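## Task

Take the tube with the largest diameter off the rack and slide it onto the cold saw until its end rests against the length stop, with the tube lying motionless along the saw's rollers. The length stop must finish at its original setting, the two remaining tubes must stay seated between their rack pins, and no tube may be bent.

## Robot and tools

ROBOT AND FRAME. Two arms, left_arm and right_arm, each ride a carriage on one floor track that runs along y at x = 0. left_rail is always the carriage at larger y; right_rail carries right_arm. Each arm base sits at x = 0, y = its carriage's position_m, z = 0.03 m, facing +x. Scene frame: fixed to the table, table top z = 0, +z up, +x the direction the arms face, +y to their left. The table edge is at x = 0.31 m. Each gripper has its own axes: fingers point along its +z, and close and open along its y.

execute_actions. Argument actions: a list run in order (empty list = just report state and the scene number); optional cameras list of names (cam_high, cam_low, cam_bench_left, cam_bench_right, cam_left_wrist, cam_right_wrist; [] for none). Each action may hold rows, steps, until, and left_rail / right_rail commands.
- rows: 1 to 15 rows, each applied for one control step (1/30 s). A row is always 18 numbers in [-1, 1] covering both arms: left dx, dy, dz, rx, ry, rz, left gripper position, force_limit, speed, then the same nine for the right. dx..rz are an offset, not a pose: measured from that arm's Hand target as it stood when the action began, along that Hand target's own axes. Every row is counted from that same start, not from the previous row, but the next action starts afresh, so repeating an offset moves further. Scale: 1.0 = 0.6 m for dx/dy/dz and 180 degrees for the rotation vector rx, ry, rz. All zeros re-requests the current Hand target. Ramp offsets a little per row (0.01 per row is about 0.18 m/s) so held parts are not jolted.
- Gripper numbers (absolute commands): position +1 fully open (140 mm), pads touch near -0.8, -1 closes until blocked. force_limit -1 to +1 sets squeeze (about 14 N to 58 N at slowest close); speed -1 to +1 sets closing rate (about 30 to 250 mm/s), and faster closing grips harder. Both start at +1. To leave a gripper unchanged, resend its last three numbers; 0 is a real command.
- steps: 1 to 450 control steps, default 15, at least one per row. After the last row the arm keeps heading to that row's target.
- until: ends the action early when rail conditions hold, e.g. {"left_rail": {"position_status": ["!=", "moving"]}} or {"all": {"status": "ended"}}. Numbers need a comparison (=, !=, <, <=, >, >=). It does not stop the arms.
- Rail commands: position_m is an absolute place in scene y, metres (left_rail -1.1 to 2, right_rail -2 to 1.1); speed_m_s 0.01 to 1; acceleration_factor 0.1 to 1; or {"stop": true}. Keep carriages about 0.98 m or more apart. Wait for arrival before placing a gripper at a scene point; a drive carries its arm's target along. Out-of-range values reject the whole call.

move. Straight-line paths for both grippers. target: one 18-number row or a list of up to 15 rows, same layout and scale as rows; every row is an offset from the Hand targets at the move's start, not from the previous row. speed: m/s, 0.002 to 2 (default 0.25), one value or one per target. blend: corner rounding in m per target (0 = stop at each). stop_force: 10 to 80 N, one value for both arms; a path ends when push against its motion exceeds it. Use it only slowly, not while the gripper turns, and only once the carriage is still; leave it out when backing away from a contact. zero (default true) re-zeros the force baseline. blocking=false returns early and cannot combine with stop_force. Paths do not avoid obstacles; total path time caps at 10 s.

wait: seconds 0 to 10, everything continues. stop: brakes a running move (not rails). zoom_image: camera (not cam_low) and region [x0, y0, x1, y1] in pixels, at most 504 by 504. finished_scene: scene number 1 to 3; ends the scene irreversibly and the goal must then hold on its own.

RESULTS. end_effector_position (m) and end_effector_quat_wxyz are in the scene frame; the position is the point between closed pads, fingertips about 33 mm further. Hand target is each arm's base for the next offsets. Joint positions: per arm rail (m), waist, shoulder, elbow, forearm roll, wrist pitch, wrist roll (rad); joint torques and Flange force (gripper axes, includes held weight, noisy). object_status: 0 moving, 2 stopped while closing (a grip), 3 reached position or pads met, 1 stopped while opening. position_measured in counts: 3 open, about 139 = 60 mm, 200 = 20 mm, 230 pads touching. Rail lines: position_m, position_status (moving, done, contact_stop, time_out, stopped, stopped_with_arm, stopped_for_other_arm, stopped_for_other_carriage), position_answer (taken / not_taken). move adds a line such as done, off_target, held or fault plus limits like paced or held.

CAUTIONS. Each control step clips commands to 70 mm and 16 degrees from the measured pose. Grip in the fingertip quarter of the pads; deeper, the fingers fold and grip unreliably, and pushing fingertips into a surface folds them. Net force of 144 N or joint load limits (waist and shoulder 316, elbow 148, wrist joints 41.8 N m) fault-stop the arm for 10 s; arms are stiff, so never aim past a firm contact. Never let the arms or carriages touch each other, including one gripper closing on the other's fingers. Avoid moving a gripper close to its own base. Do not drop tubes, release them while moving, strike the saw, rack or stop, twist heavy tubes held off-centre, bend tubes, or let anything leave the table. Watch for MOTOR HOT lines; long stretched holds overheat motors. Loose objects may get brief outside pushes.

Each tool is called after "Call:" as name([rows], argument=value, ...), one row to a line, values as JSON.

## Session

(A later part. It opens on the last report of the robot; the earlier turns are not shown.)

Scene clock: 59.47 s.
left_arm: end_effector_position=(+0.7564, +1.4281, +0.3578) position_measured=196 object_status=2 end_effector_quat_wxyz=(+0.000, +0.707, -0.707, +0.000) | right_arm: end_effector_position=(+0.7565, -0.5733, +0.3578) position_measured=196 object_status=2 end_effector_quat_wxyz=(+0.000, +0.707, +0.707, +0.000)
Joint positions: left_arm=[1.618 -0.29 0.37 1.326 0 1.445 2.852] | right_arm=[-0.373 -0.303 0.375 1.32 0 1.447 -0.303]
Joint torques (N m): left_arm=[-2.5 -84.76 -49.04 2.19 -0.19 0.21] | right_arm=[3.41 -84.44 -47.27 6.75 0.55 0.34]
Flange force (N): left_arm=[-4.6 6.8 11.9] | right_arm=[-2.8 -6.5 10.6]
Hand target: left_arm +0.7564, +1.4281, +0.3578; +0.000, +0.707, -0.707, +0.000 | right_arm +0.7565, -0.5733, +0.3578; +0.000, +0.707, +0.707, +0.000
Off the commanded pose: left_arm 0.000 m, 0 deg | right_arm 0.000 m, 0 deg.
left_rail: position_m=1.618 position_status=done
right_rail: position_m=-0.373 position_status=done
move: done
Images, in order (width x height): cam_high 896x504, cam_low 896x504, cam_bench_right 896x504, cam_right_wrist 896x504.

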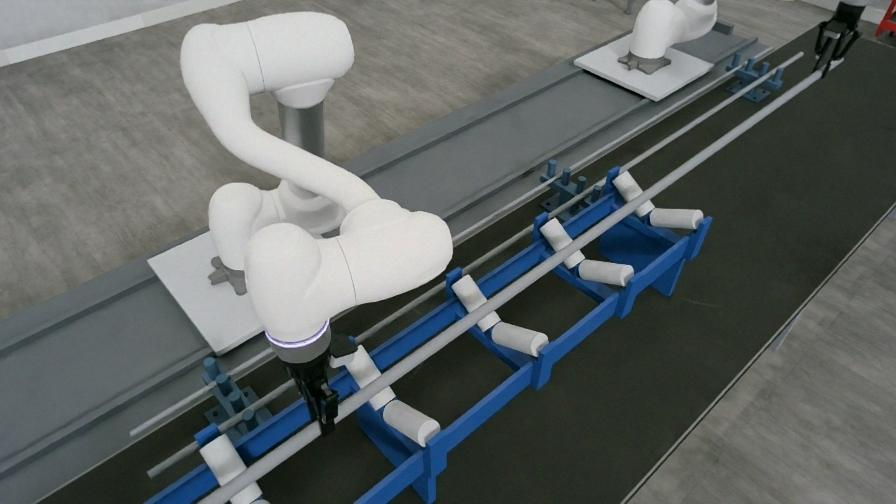

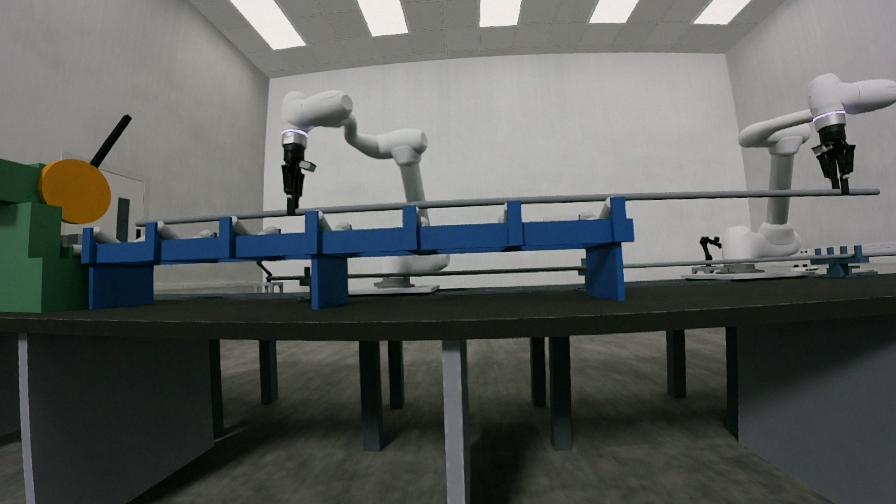

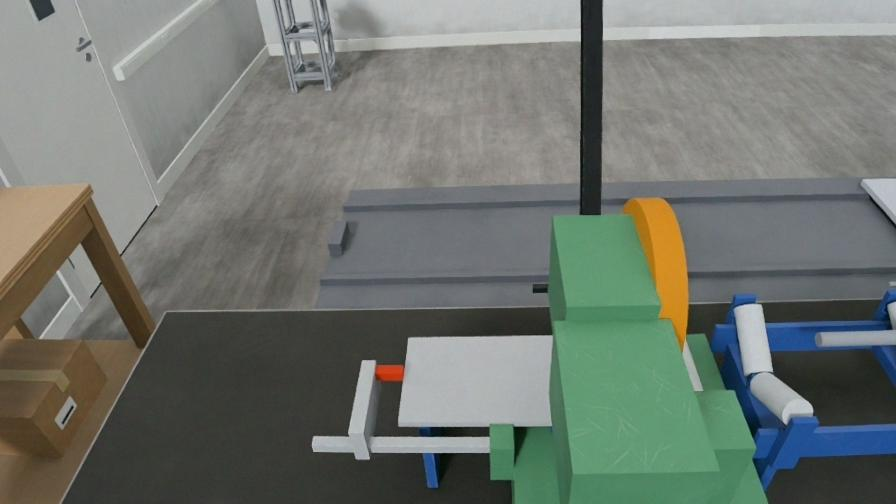

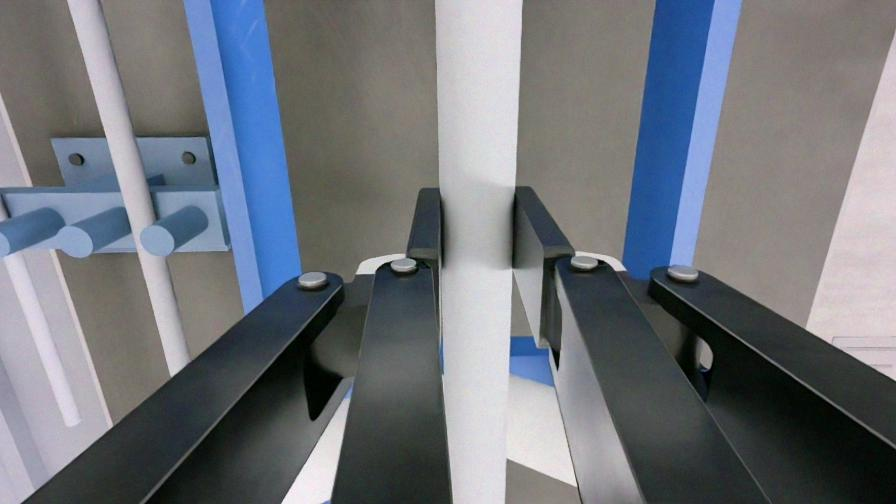

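Call:
move(target=[0, 0, 0.085, 0, 0, 0, -1, 0.8, -1, 0, 0, 0.085, 0, 0, 0, -1, 0.8, -1], speed=0.06, stop_force=12, cameras=["cam_high", "cam_low", "cam_right_wrist", "cam_bench_right"])

Call:
zoom_image(camera="cam_bench_right", region=[640, 260, 896, 504])

Call:
zoom_image(camera="cam_high", region=[140, 250, 500, 504])

Scene clock: 62.30 s.
left_arm: end_effector_position=(+0.7564, +1.4281, +0.3068) position_measured=196 object_status=2 end_effector_quat_wxyz=(+0.000, +0.707, -0.707, +0.000) | right_arm: end_effector_position=(+0.7565, -0.5733, +0.3068) position_measured=196 object_status=2 end_effector_quat_wxyz=(+0.000, +0.707, +0.707, +0.000)
Joint positions: left_arm=[1.618 -0.29 0.384 1.399 0 1.358 2.852] | right_arm=[-0.373 -0.303 0.389 1.393 0 1.36 -0.303]
Joint torques (N m): left_arm=[-2.72 -85.61 -48.08 1.87 -0.33 0.12] | right_arm=[4.33 -85.07 -46.47 6.99 0.73 0.4]
Flange force (N): left_arm=[-4.8 5.7 10.4] | right_arm=[-4.1 -6.9 10.3]
Hand target: left_arm +0.7564, +1.4282, +0.3068; +0.000, +0.707, -0.707, +0.000 | right_arm +0.7565, -0.5733, +0.3068; +0.000, +0.707, +0.707, +0.000
Off the commanded pose: left_arm 0.000 m, 0 deg | right_arm 0.000 m, 0 deg.
left_rail: position_m=1.618 position_status=done
right_rail: position_m=-0.373 position_status=done
move: done
Images, in order (width x height): cam_high 896x504, cam_low 896x504, cam_bench_right 896x504, cam_right_wrist 896x504.

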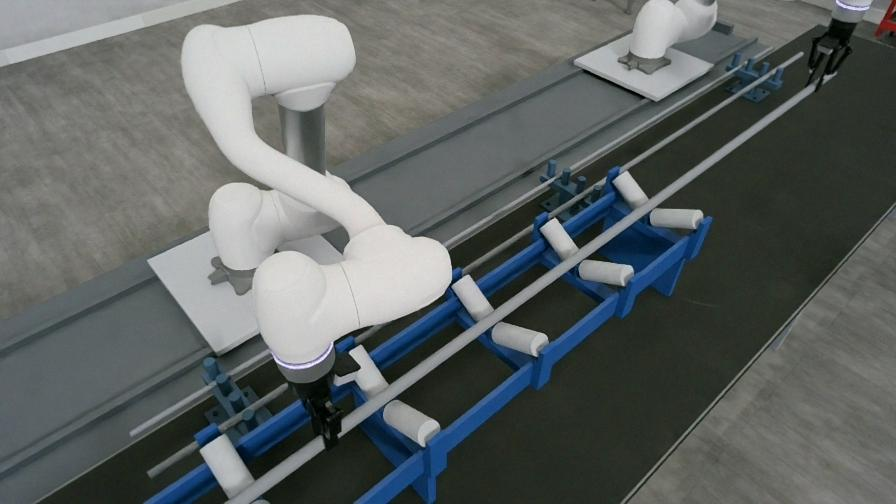

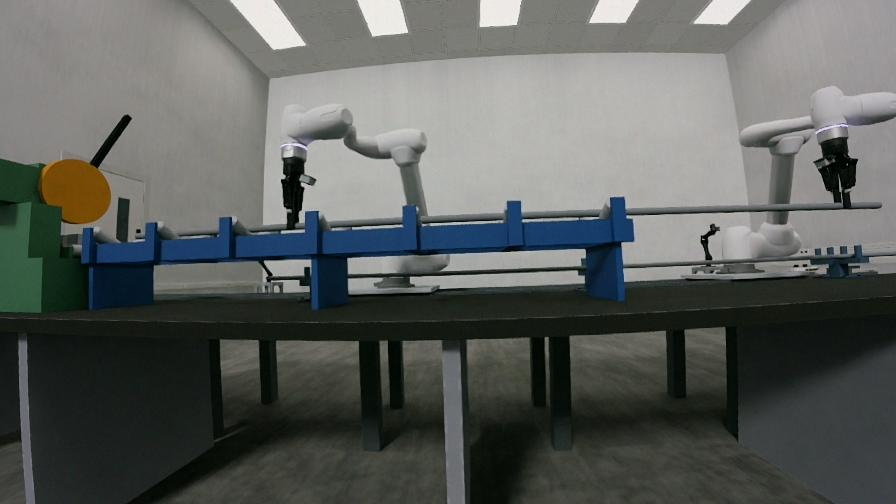

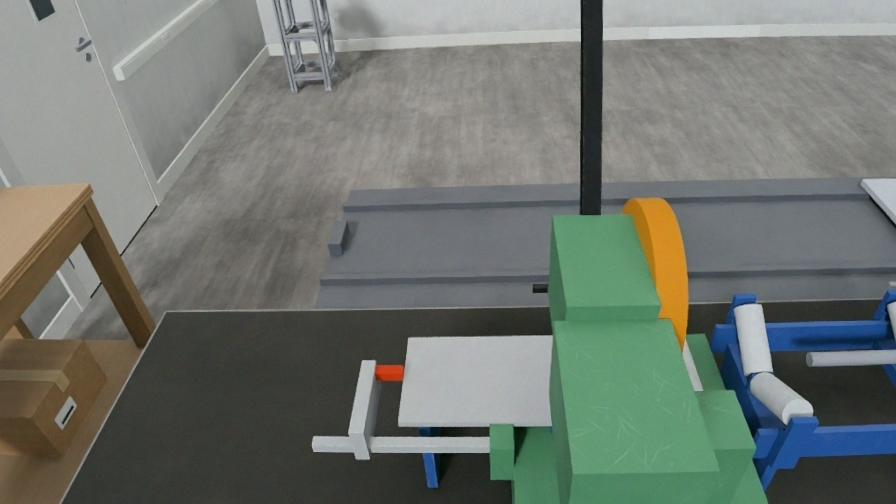

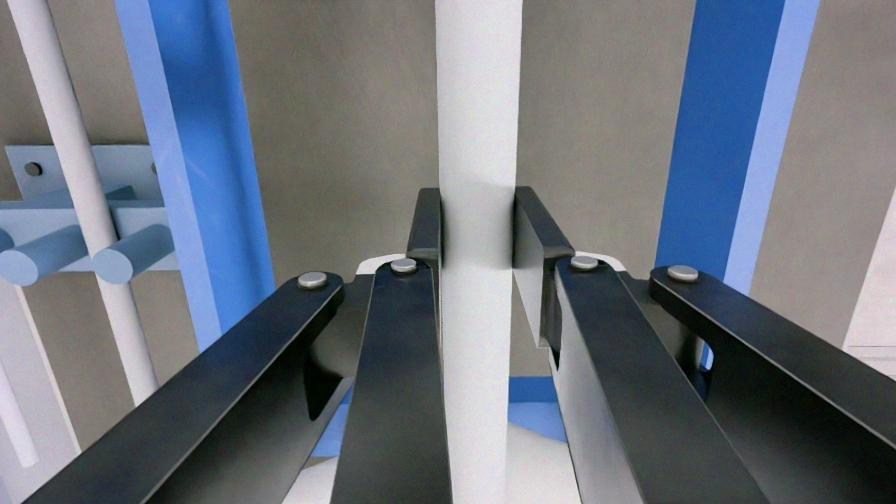

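Scaled by 1.969 from the camera's 896x504 image, which has a finer 1280x720 frame.

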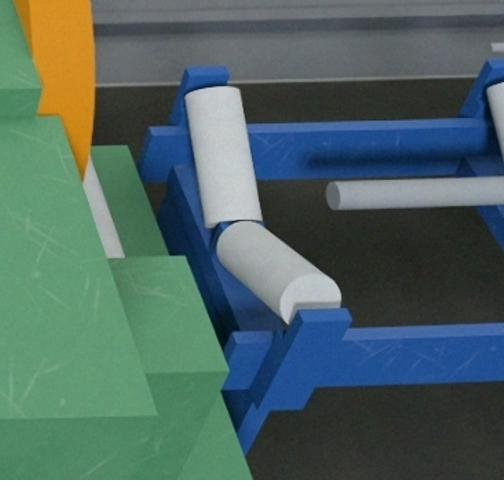

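Scaled by 1.400 from the camera's 896x504 image, which has a finer 1280x720 frame.

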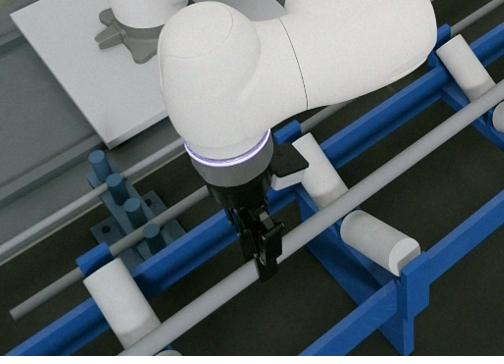

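Call:
move(target=[0, 0, 0.08, 0, 0, 0, -1, 0.8, -1, 0, 0, 0.08, 0, 0, 0, -1, 0.8, -1], speed=0.02, stop_force=10, cameras=["cam_high", "cam_low", "cam_right_wrist", "cam_bench_right"])

Call:
zoom_image(camera="cam_bench_right", region=[640, 260, 896, 504])

Call:
zoom_image(camera="cam_high", region=[140, 250, 500, 504])

Scene clock: 64.70 s.
left_arm: end_effector_position=(+0.7564, +1.4281, +0.2818) position_measured=196 object_status=2 end_effector_quat_wxyz=(+0.000, +0.707, -0.707, +0.000) | right_arm: end_effector_position=(+0.7566, -0.5733, +0.2881) position_measured=196 object_status=2 end_effector_quat_wxyz=(+0.000, +0.707, +0.707, +0.000)
Joint positions: left_arm=[1.618 -0.29 0.394 1.431 0 1.316 2.852] | right_arm=[-0.373 -0.303 0.396 1.417 0 1.328 -0.303]
Joint torques (N m): left_arm=[-3.36 -76.4 -40.83 2.13 -0.08 0.17] | right_arm=[5.24 -61.75 -31.79 7.26 -1.04 0.36]
Flange force (N): left_arm=[-5.5 5.3 -1.8] | right_arm=[-4.6 -10.6 -20.5]
Hand target: left_arm +0.7564, +1.4281, +0.2819; +0.000, +0.707, -0.707, +0.000 (not the last commanded pose) | right_arm +0.7565, -0.5733, +0.2881; +0.000, +0.707, +0.707, +0.000 (not the last commanded pose)
Off the commanded pose: left_arm 0.023 m, 0 deg | right_arm 0.029 m, 0 deg.
left_rail: position_m=1.618 position_status=done
right_rail: position_m=-0.373 position_status=done
move: contact (left_arm, right_arm)
Images, in order (width x height): cam_high 896x504, cam_low 896x504, cam_bench_right 896x504, cam_right_wrist 896x504.

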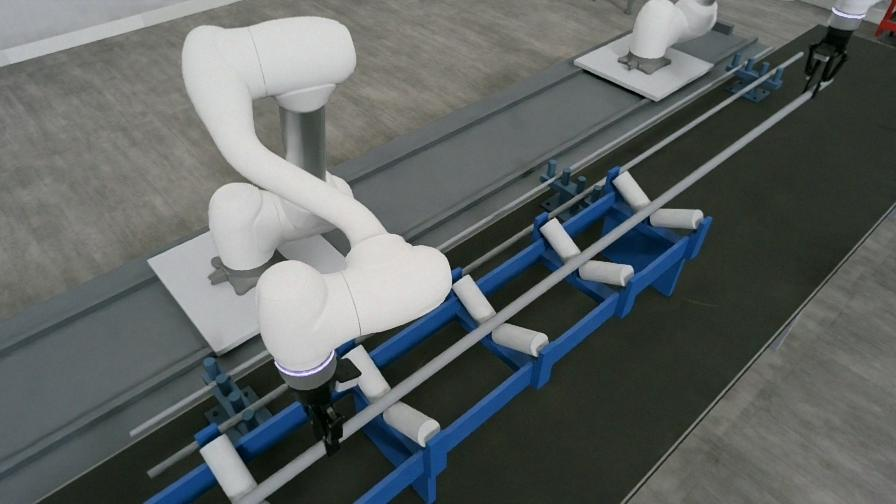

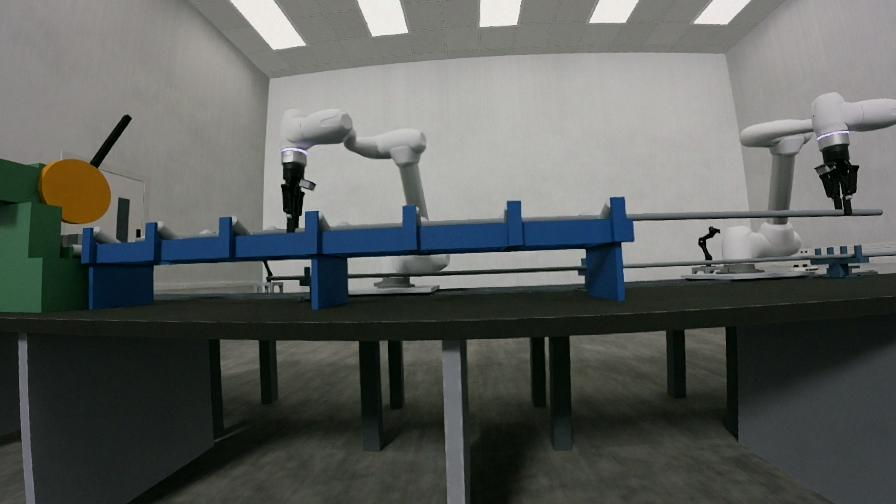

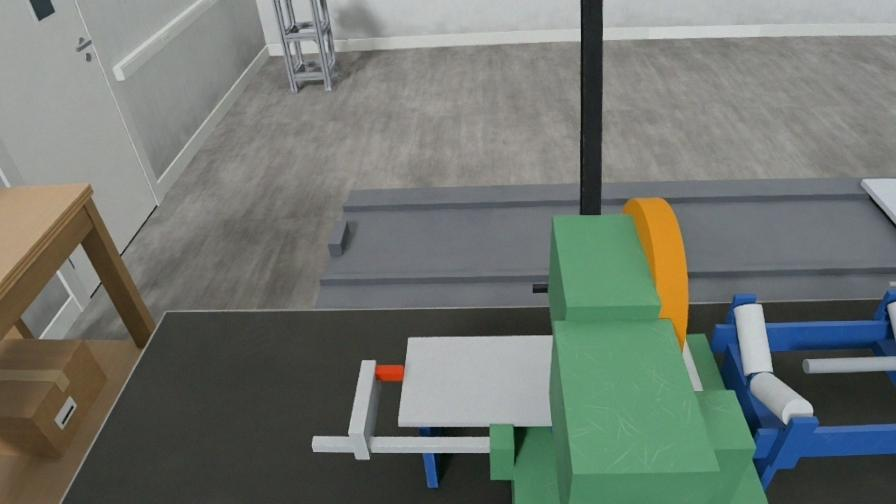

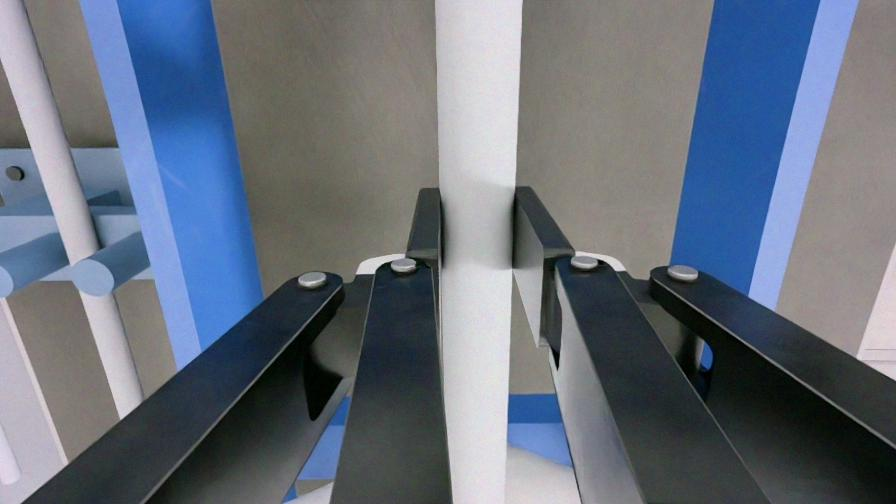

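Scaled by 1.969 from the camera's 896x504 image, which has a finer 1280x720 frame.

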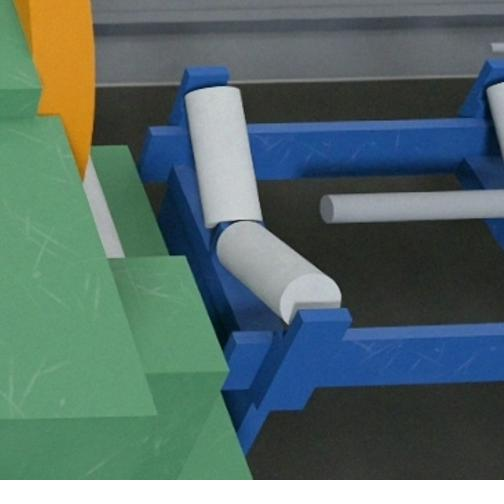

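Scaled by 1.400 from the camera's 896x504 image, which has a finer 1280x720 frame.

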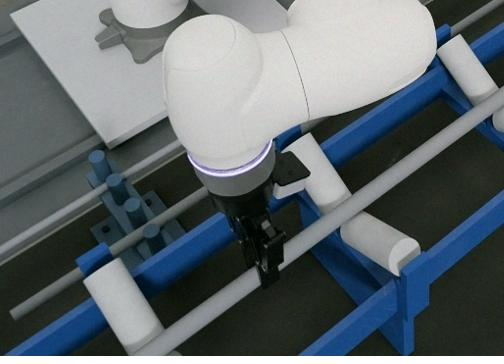

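Call:
move([
  [0, 0, -0.0128, 0, 0, 0, -1, 0.8, -1, 0, 0, -0.0023, 0, 0, 0, -1, 0.8, -1],
  [0, 0, -0.0128, 0, 0, 0, -0.16, 0.8, -0.5, 0, 0, -0.0023, 0, 0, 0, -0.16, 0.8, -0.5],
], speed=0.03, cameras=["cam_bench_right", "cam_right_wrist", "cam_left_wrist"])

Call:
zoom_image(camera="cam_bench_right", region=[640, 260, 896, 504])

Scene clock: 68.30 s.
left_arm: end_effector_position=(+0.7565, +1.4281, +0.2897) position_measured=149 object_status=0 end_effector_quat_wxyz=(+0.000, +0.707, -0.707, +0.000) | right_arm: end_effector_position=(+0.7565, -0.5733, +0.2895) position_measured=149 object_status=0 end_effector_quat_wxyz=(+0.000, +0.707, +0.707, +0.000)
Joint positions: left_arm=[1.618 -0.29 0.391 1.421 0 1.329 2.852] | right_arm=[-0.373 -0.303 0.395 1.415 0 1.331 -0.303]
Joint torques (N m): left_arm=[2.57 -82.27 -43.73 4.19 0.43 0.19] | right_arm=[-1.05 -78.34 -41.95 4.34 0.04 0.3]
Flange force (N): left_arm=[2.5 4.5 5.5] | right_arm=[2.5 -5.8 0.9]
Hand target: left_arm +0.7564, +1.4281, +0.2896; +0.000, +0.707, -0.707, +0.000 | right_arm +0.7565, -0.5733, +0.2895; +0.000, +0.707, +0.707, +0.000
Off the commanded pose: left_arm 0.000 m, 0 deg | right_arm 0.000 m, 0 deg.
left_rail: position_m=1.618 position_status=done
right_rail: position_m=-0.373 position_status=done
move: done
Images, in order (width x height): cam_bench_right 896x504, cam_left_wrist 896x504, cam_right_wrist 896x504.

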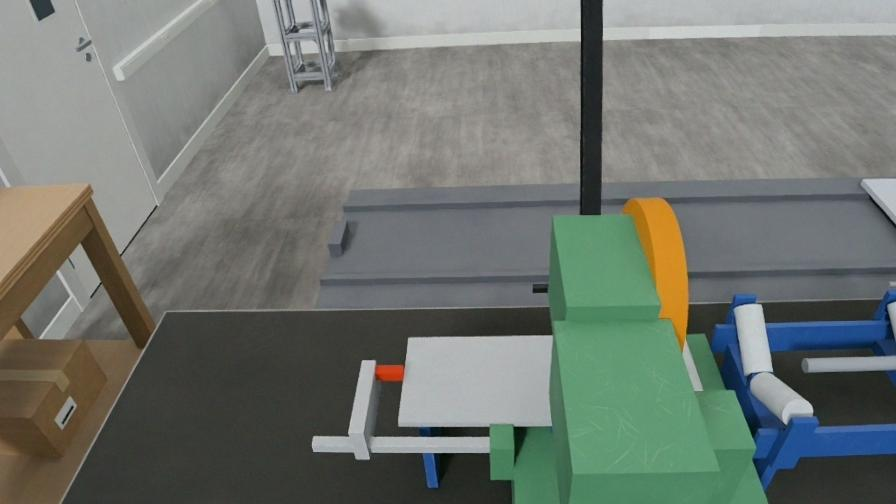

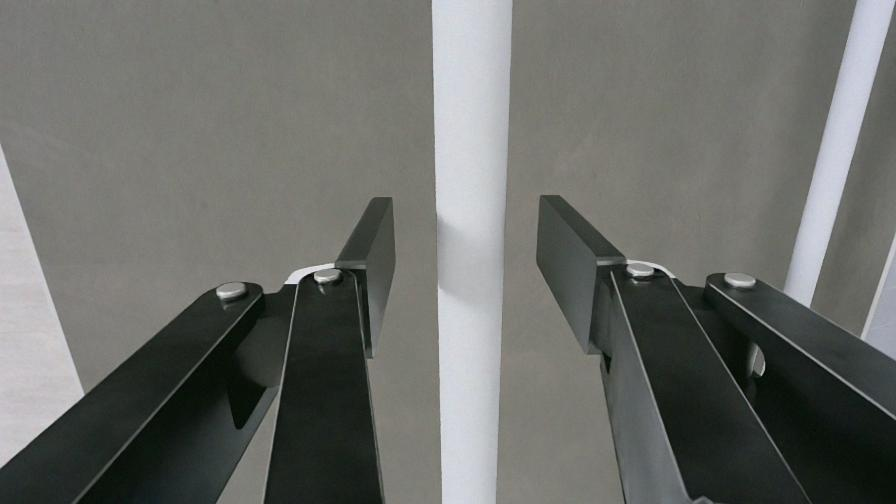

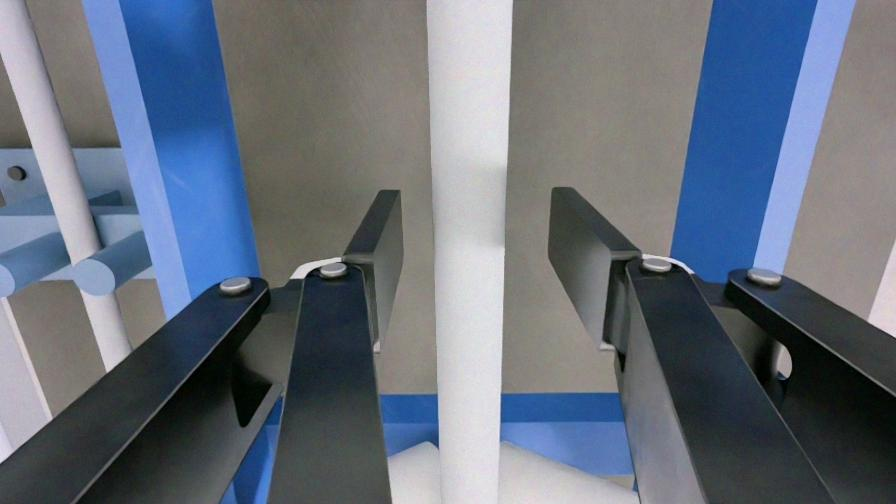

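Scaled by 1.969 from the camera's 896x504 image, which has a finer 1280x720 frame.

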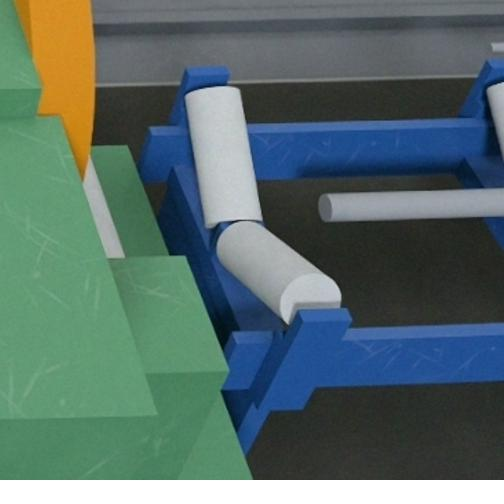

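Call:
move(target=[-0.208, 0.003, -0.001, 0, 0, 0, -0.16, 0.8, -0.5, 0, 0, -0.417, 0, 0, 0, -0.16, 0.8, -0.5], speed=0.25, cameras=["cam_right_wrist", "cam_left_wrist"])

Scene clock: 70.33 s.
left_arm: end_effector_position=(+0.7546, +1.5529, +0.2902) position_measured=149 object_status=3 end_effector_quat_wxyz=(+0.000, +0.707, -0.707, +0.000) | right_arm: end_effector_position=(+0.7565, -0.5733, +0.5396) position_measured=149 object_status=3 end_effector_quat_wxyz=(+0.000, +0.707, +0.707, +0.000)
Joint positions: left_arm=[1.618 -0.131 0.355 1.471 0 1.315 3.01] | right_arm=[-0.373 -0.303 0.388 0.974 0 1.779 -0.303]
Joint torques (N m): left_arm=[3 -78.64 -43.6 4.16 0.42 0.24] | right_arm=[-1.37 -77.24 -42.37 4.36 0.02 0.26]
Flange force (N): left_arm=[3.6 5.1 4.6] | right_arm=[3.8 -8.6 4.6]
Hand target: left_arm +0.7546, +1.5529, +0.2902; +0.000, +0.707, -0.707, +0.000 | right_arm +0.7565, -0.5733, +0.5397; +0.000, +0.707, +0.707, +0.000
Off the commanded pose: left_arm 0.000 m, 0 deg | right_arm 0.000 m, 0 deg.
left_rail: position_m=1.618 position_status=done
right_rail: position_m=-0.373 position_status=done
move: done
Images, in order (width x height): cam_left_wrist 896x504, cam_right_wrist 896x504.

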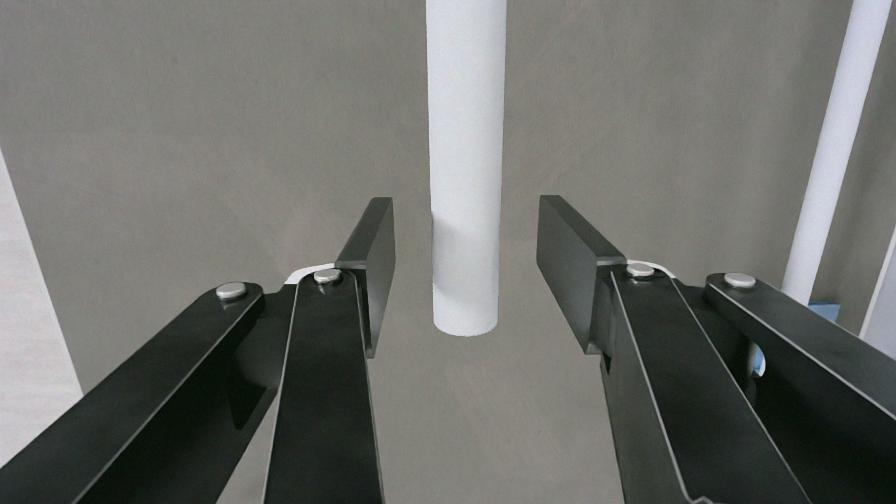

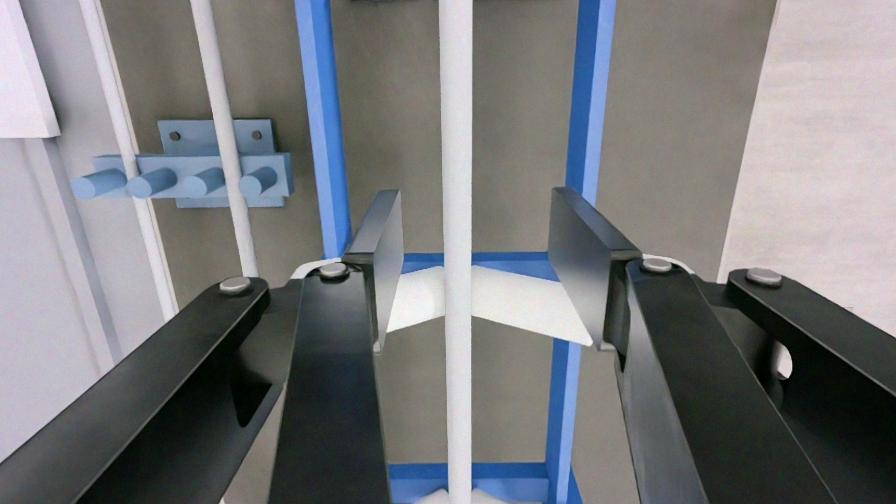

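Call:
execute_actions([
  {"rows": [[0,0,0,0,0,0,-1,0.3,-1, 0,0,0,0,0,0,-0.16,0.8,-0.5]], "steps": 60, "right_rail": {"position_m": -0.9}},
  {"steps": 60, "until": {"right_rail": {"position_status": ["!=", "moving"]}}},
], cameras=["cam_right_wrist", "cam_left_wrist", "cam_bench_right", "cam_high"])

Scene clock: 74.93 s.
left_arm: end_effector_position=(+0.7546, +1.5529, +0.2902) position_measured=195 object_status=2 end_effector_quat_wxyz=(+0.000, +0.707, -0.707, +0.000) | right_arm: end_effector_position=(+0.7565, -1.1003, +0.5397) position_measured=149 object_status=3 end_effector_quat_wxyz=(+0.000, +0.707, +0.707, +0.000)
Joint positions: left_arm=[1.618 -0.131 0.355 1.471 0 1.315 3.01] | right_arm=[-0.9 -0.303 0.388 0.974 0 1.779 -0.303]
Joint torques (N m): left_arm=[2.15 -77.08 -43.26 4.22 0.48 0.17] | right_arm=[-1.14 -77.68 -42.24 4.37 0 0.32]
Flange force (N): left_arm=[2.5 6.2 3.8] | right_arm=[3.0 -7.6 4.0]
Flange force at the end of the 1st action (N): left_arm=[2.8 4.6 4.4] | right_arm=[2.9 -7.9 4.0]
Hand target: left_arm +0.7546, +1.5529, +0.2902; +0.000, +0.707, -0.707, +0.000 | right_arm +0.7565, -1.1003, +0.5397; +0.000, +0.707, +0.707, +0.000
Off the commanded pose: left_arm 0.000 m, 0 deg | right_arm 0.000 m, 0 deg.
left_rail: position_m=1.618 position_status=done
right_rail: position_m=-0.900 position_status=done
Images, in order (width x height): cam_high 896x504, cam_bench_right 896x504, cam_left_wrist 896x504, cam_right_wrist 896x504.

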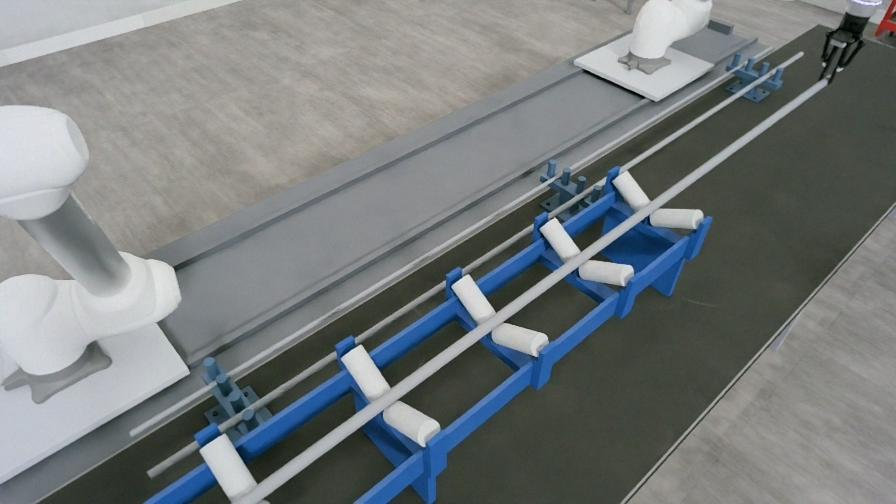

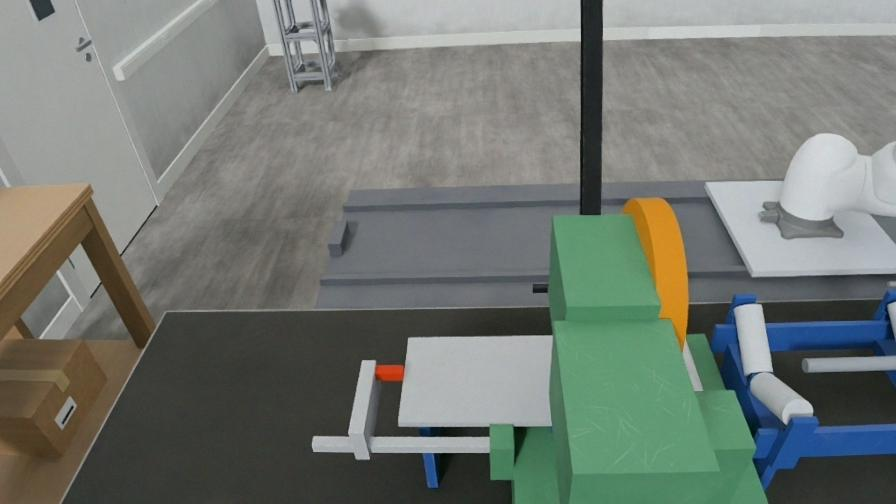

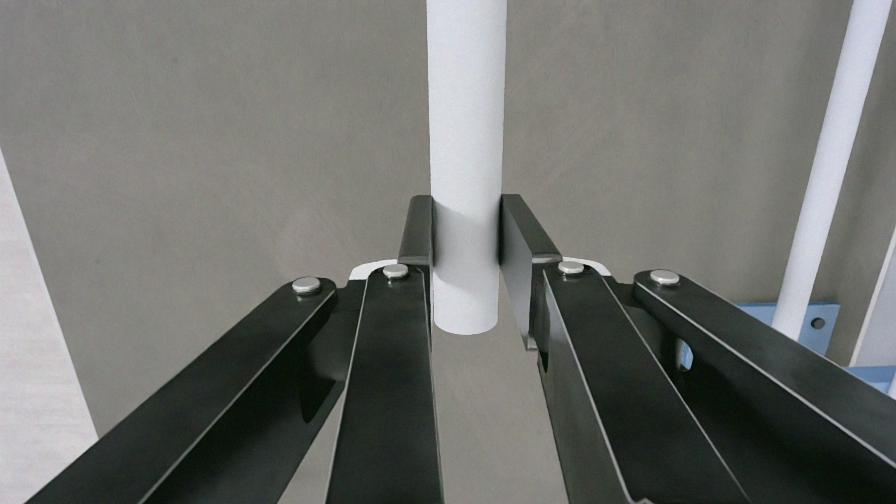

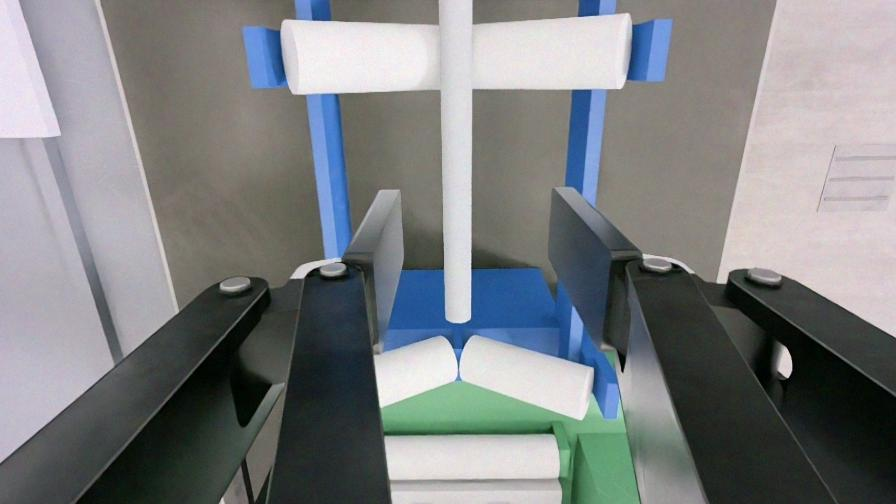

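Call:
move(target=[0.5, 0, 0, 0, 0, 0, -1, 0.3, -1, 0, 0, 0, 0, 0, 0, -0.16, 0.8, -0.5], speed=0.12, stop_force=15, cameras=["cam_right_wrist", "cam_left_wrist", "cam_bench_right", "cam_low"])

Call:
zoom_image(camera="cam_right_wrist", region=[340, 200, 680, 504])

Call:
zoom_image(camera="cam_low", region=[0, 130, 330, 330])

Scene clock: 78.90 s.
left_arm: end_effector_position=(+0.7546, +1.2529, +0.2902) position_measured=195 object_status=2 end_effector_quat_wxyz=(+0.000, +0.707, -0.707, +0.000) | right_arm: end_effector_position=(+0.7565, -1.1003, +0.5397) position_measured=149 object_status=3 end_effector_quat_wxyz=(+0.000, +0.707, +0.707, +0.000)
Joint positions: left_arm=[1.618 -0.491 0.485 1.281 0 1.375 2.65] | right_arm=[-0.9 -0.303 0.388 0.974 0 1.779 -0.303]
Joint torques (N m): left_arm=[1.89 -86.84 -41.66 4 0.44 0.25] | right_arm=[-1.08 -77.77 -42.23 4.31 -0.01 0.3]
Flange force (N): left_arm=[-0.2 6.7 0.4] | right_arm=[3.0 -7.3 3.9]
Hand target: left_arm +0.7546, +1.2529, +0.2902; +0.000, +0.707, -0.707, +0.000 | right_arm +0.7565, -1.1003, +0.5397; +0.000, +0.707, +0.707, +0.000
Off the commanded pose: left_arm 0.000 m, 0 deg | right_arm 0.000 m, 0 deg.
left_rail: position_m=1.618 position_status=done
right_rail: position_m=-0.900 position_status=done
move: done
Images, in order (width x height): cam_low 896x504, cam_bench_right 896x504, cam_left_wrist 896x504, cam_right_wrist 896x504.

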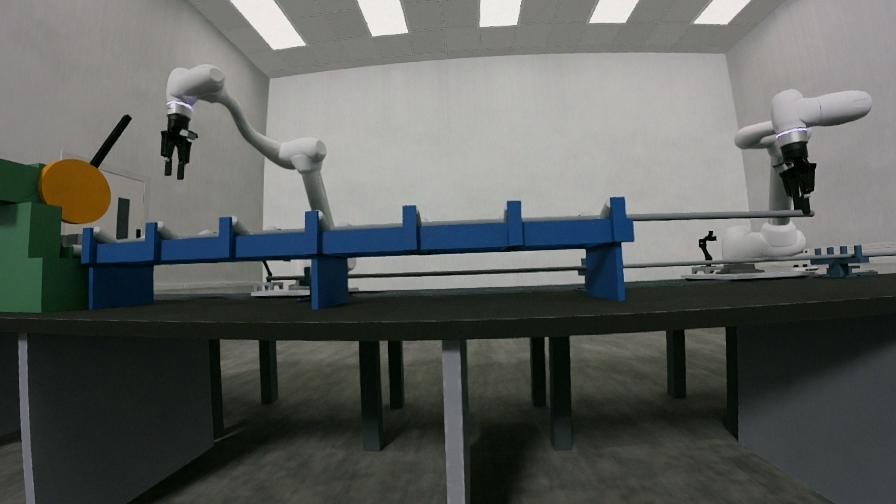

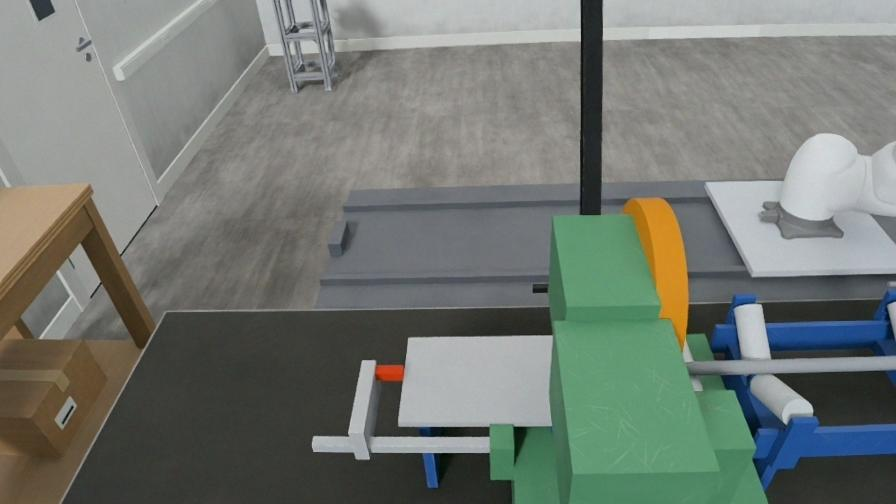

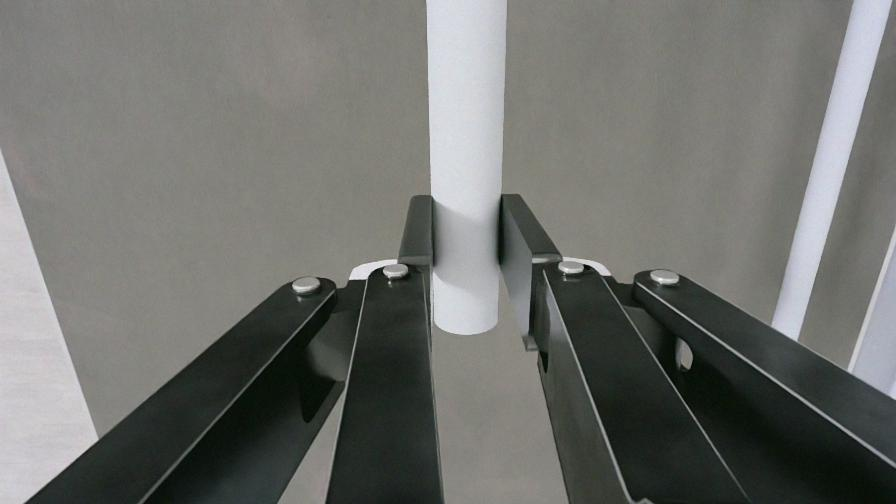

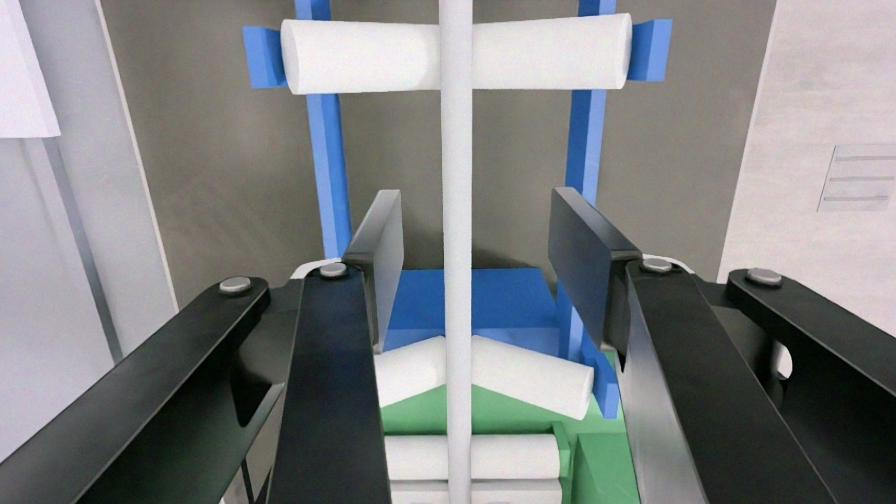

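Scaled by 1.482 from the camera's 896x504 image, which has a finer 1280x720 frame.

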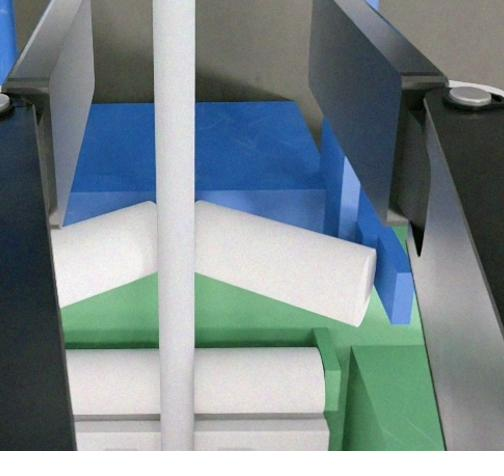

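Scaled by 1.527 from the camera's 896x504 image, which has a finer 1280x720 frame.

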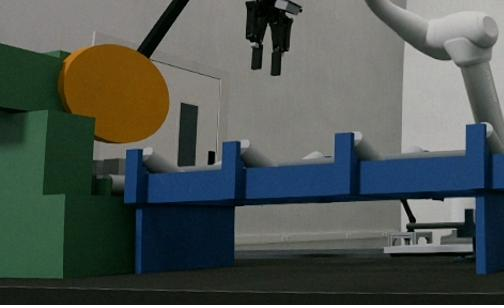

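Call:
move(target=[0.333, 0, 0, 0, 0, 0, -1, 0.3, -1, 0, 0, 0, 0, 0, 0, -0.16, 0.8, -0.5], speed=0.12, stop_force=15, cameras=["cam_left_wrist", "cam_bench_right"])

Scene clock: 83.10 s.
left_arm: end_effector_position=(+0.7546, +1.0531, +0.2901) position_measured=195 object_status=2 end_effector_quat_wxyz=(+0.000, +0.707, -0.707, +0.000) | right_arm: end_effector_position=(+0.7565, -1.1003, +0.5397) position_measured=149 object_status=3 end_effector_quat_wxyz=(+0.000, +0.707, +0.707, +0.000)
Joint positions: left_arm=[1.618 -0.679 0.669 0.984 0 1.488 2.463] | right_arm=[-0.9 -0.303 0.388 0.974 0 1.779 -0.303]
Joint torques (N m): left_arm=[1.03 -97.63 -38.18 4.03 0.38 0.26] | right_arm=[-0.91 -77.3 -42.14 4.32 0.02 0.29]
Flange force (N): left_arm=[-1.9 4.7 -6.6] | right_arm=[2.9 -8.1 4.0]
Hand target: left_arm +0.7546, +1.0531, +0.2901; +0.000, +0.707, -0.707, +0.000 | right_arm +0.7565, -1.1003, +0.5397; +0.000, +0.707, +0.707, +0.000
Off the commanded pose: left_arm 0.000 m, 0 deg | right_arm 0.000 m, 0 deg.
left_rail: position_m=1.618 position_status=done
right_rail: position_m=-0.900 position_status=done
move: done
Images, in order (width x height): cam_bench_right 896x504, cam_left_wrist 896x504.

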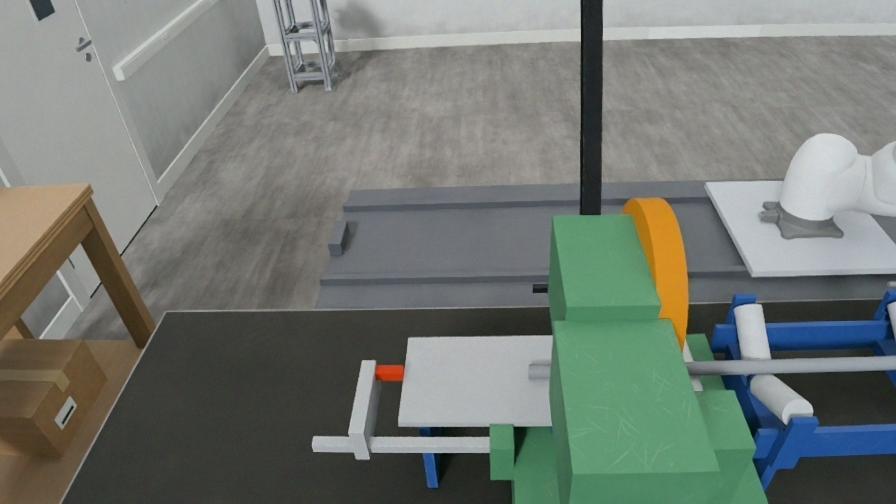

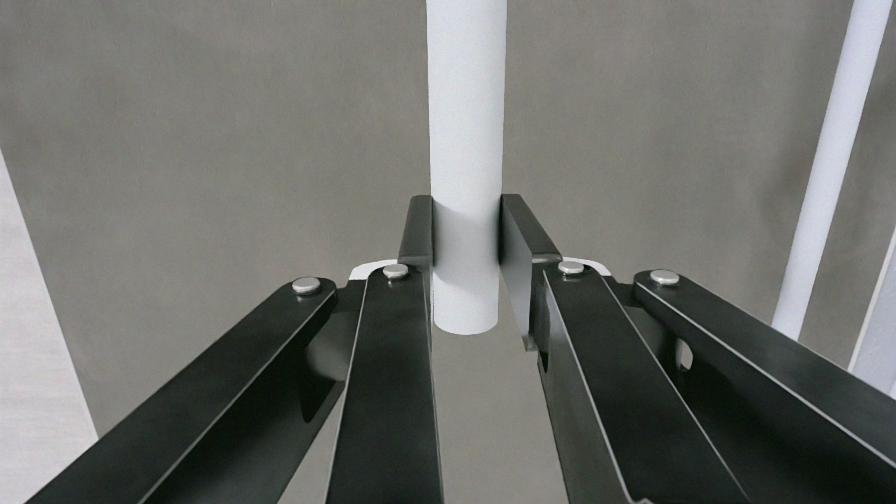

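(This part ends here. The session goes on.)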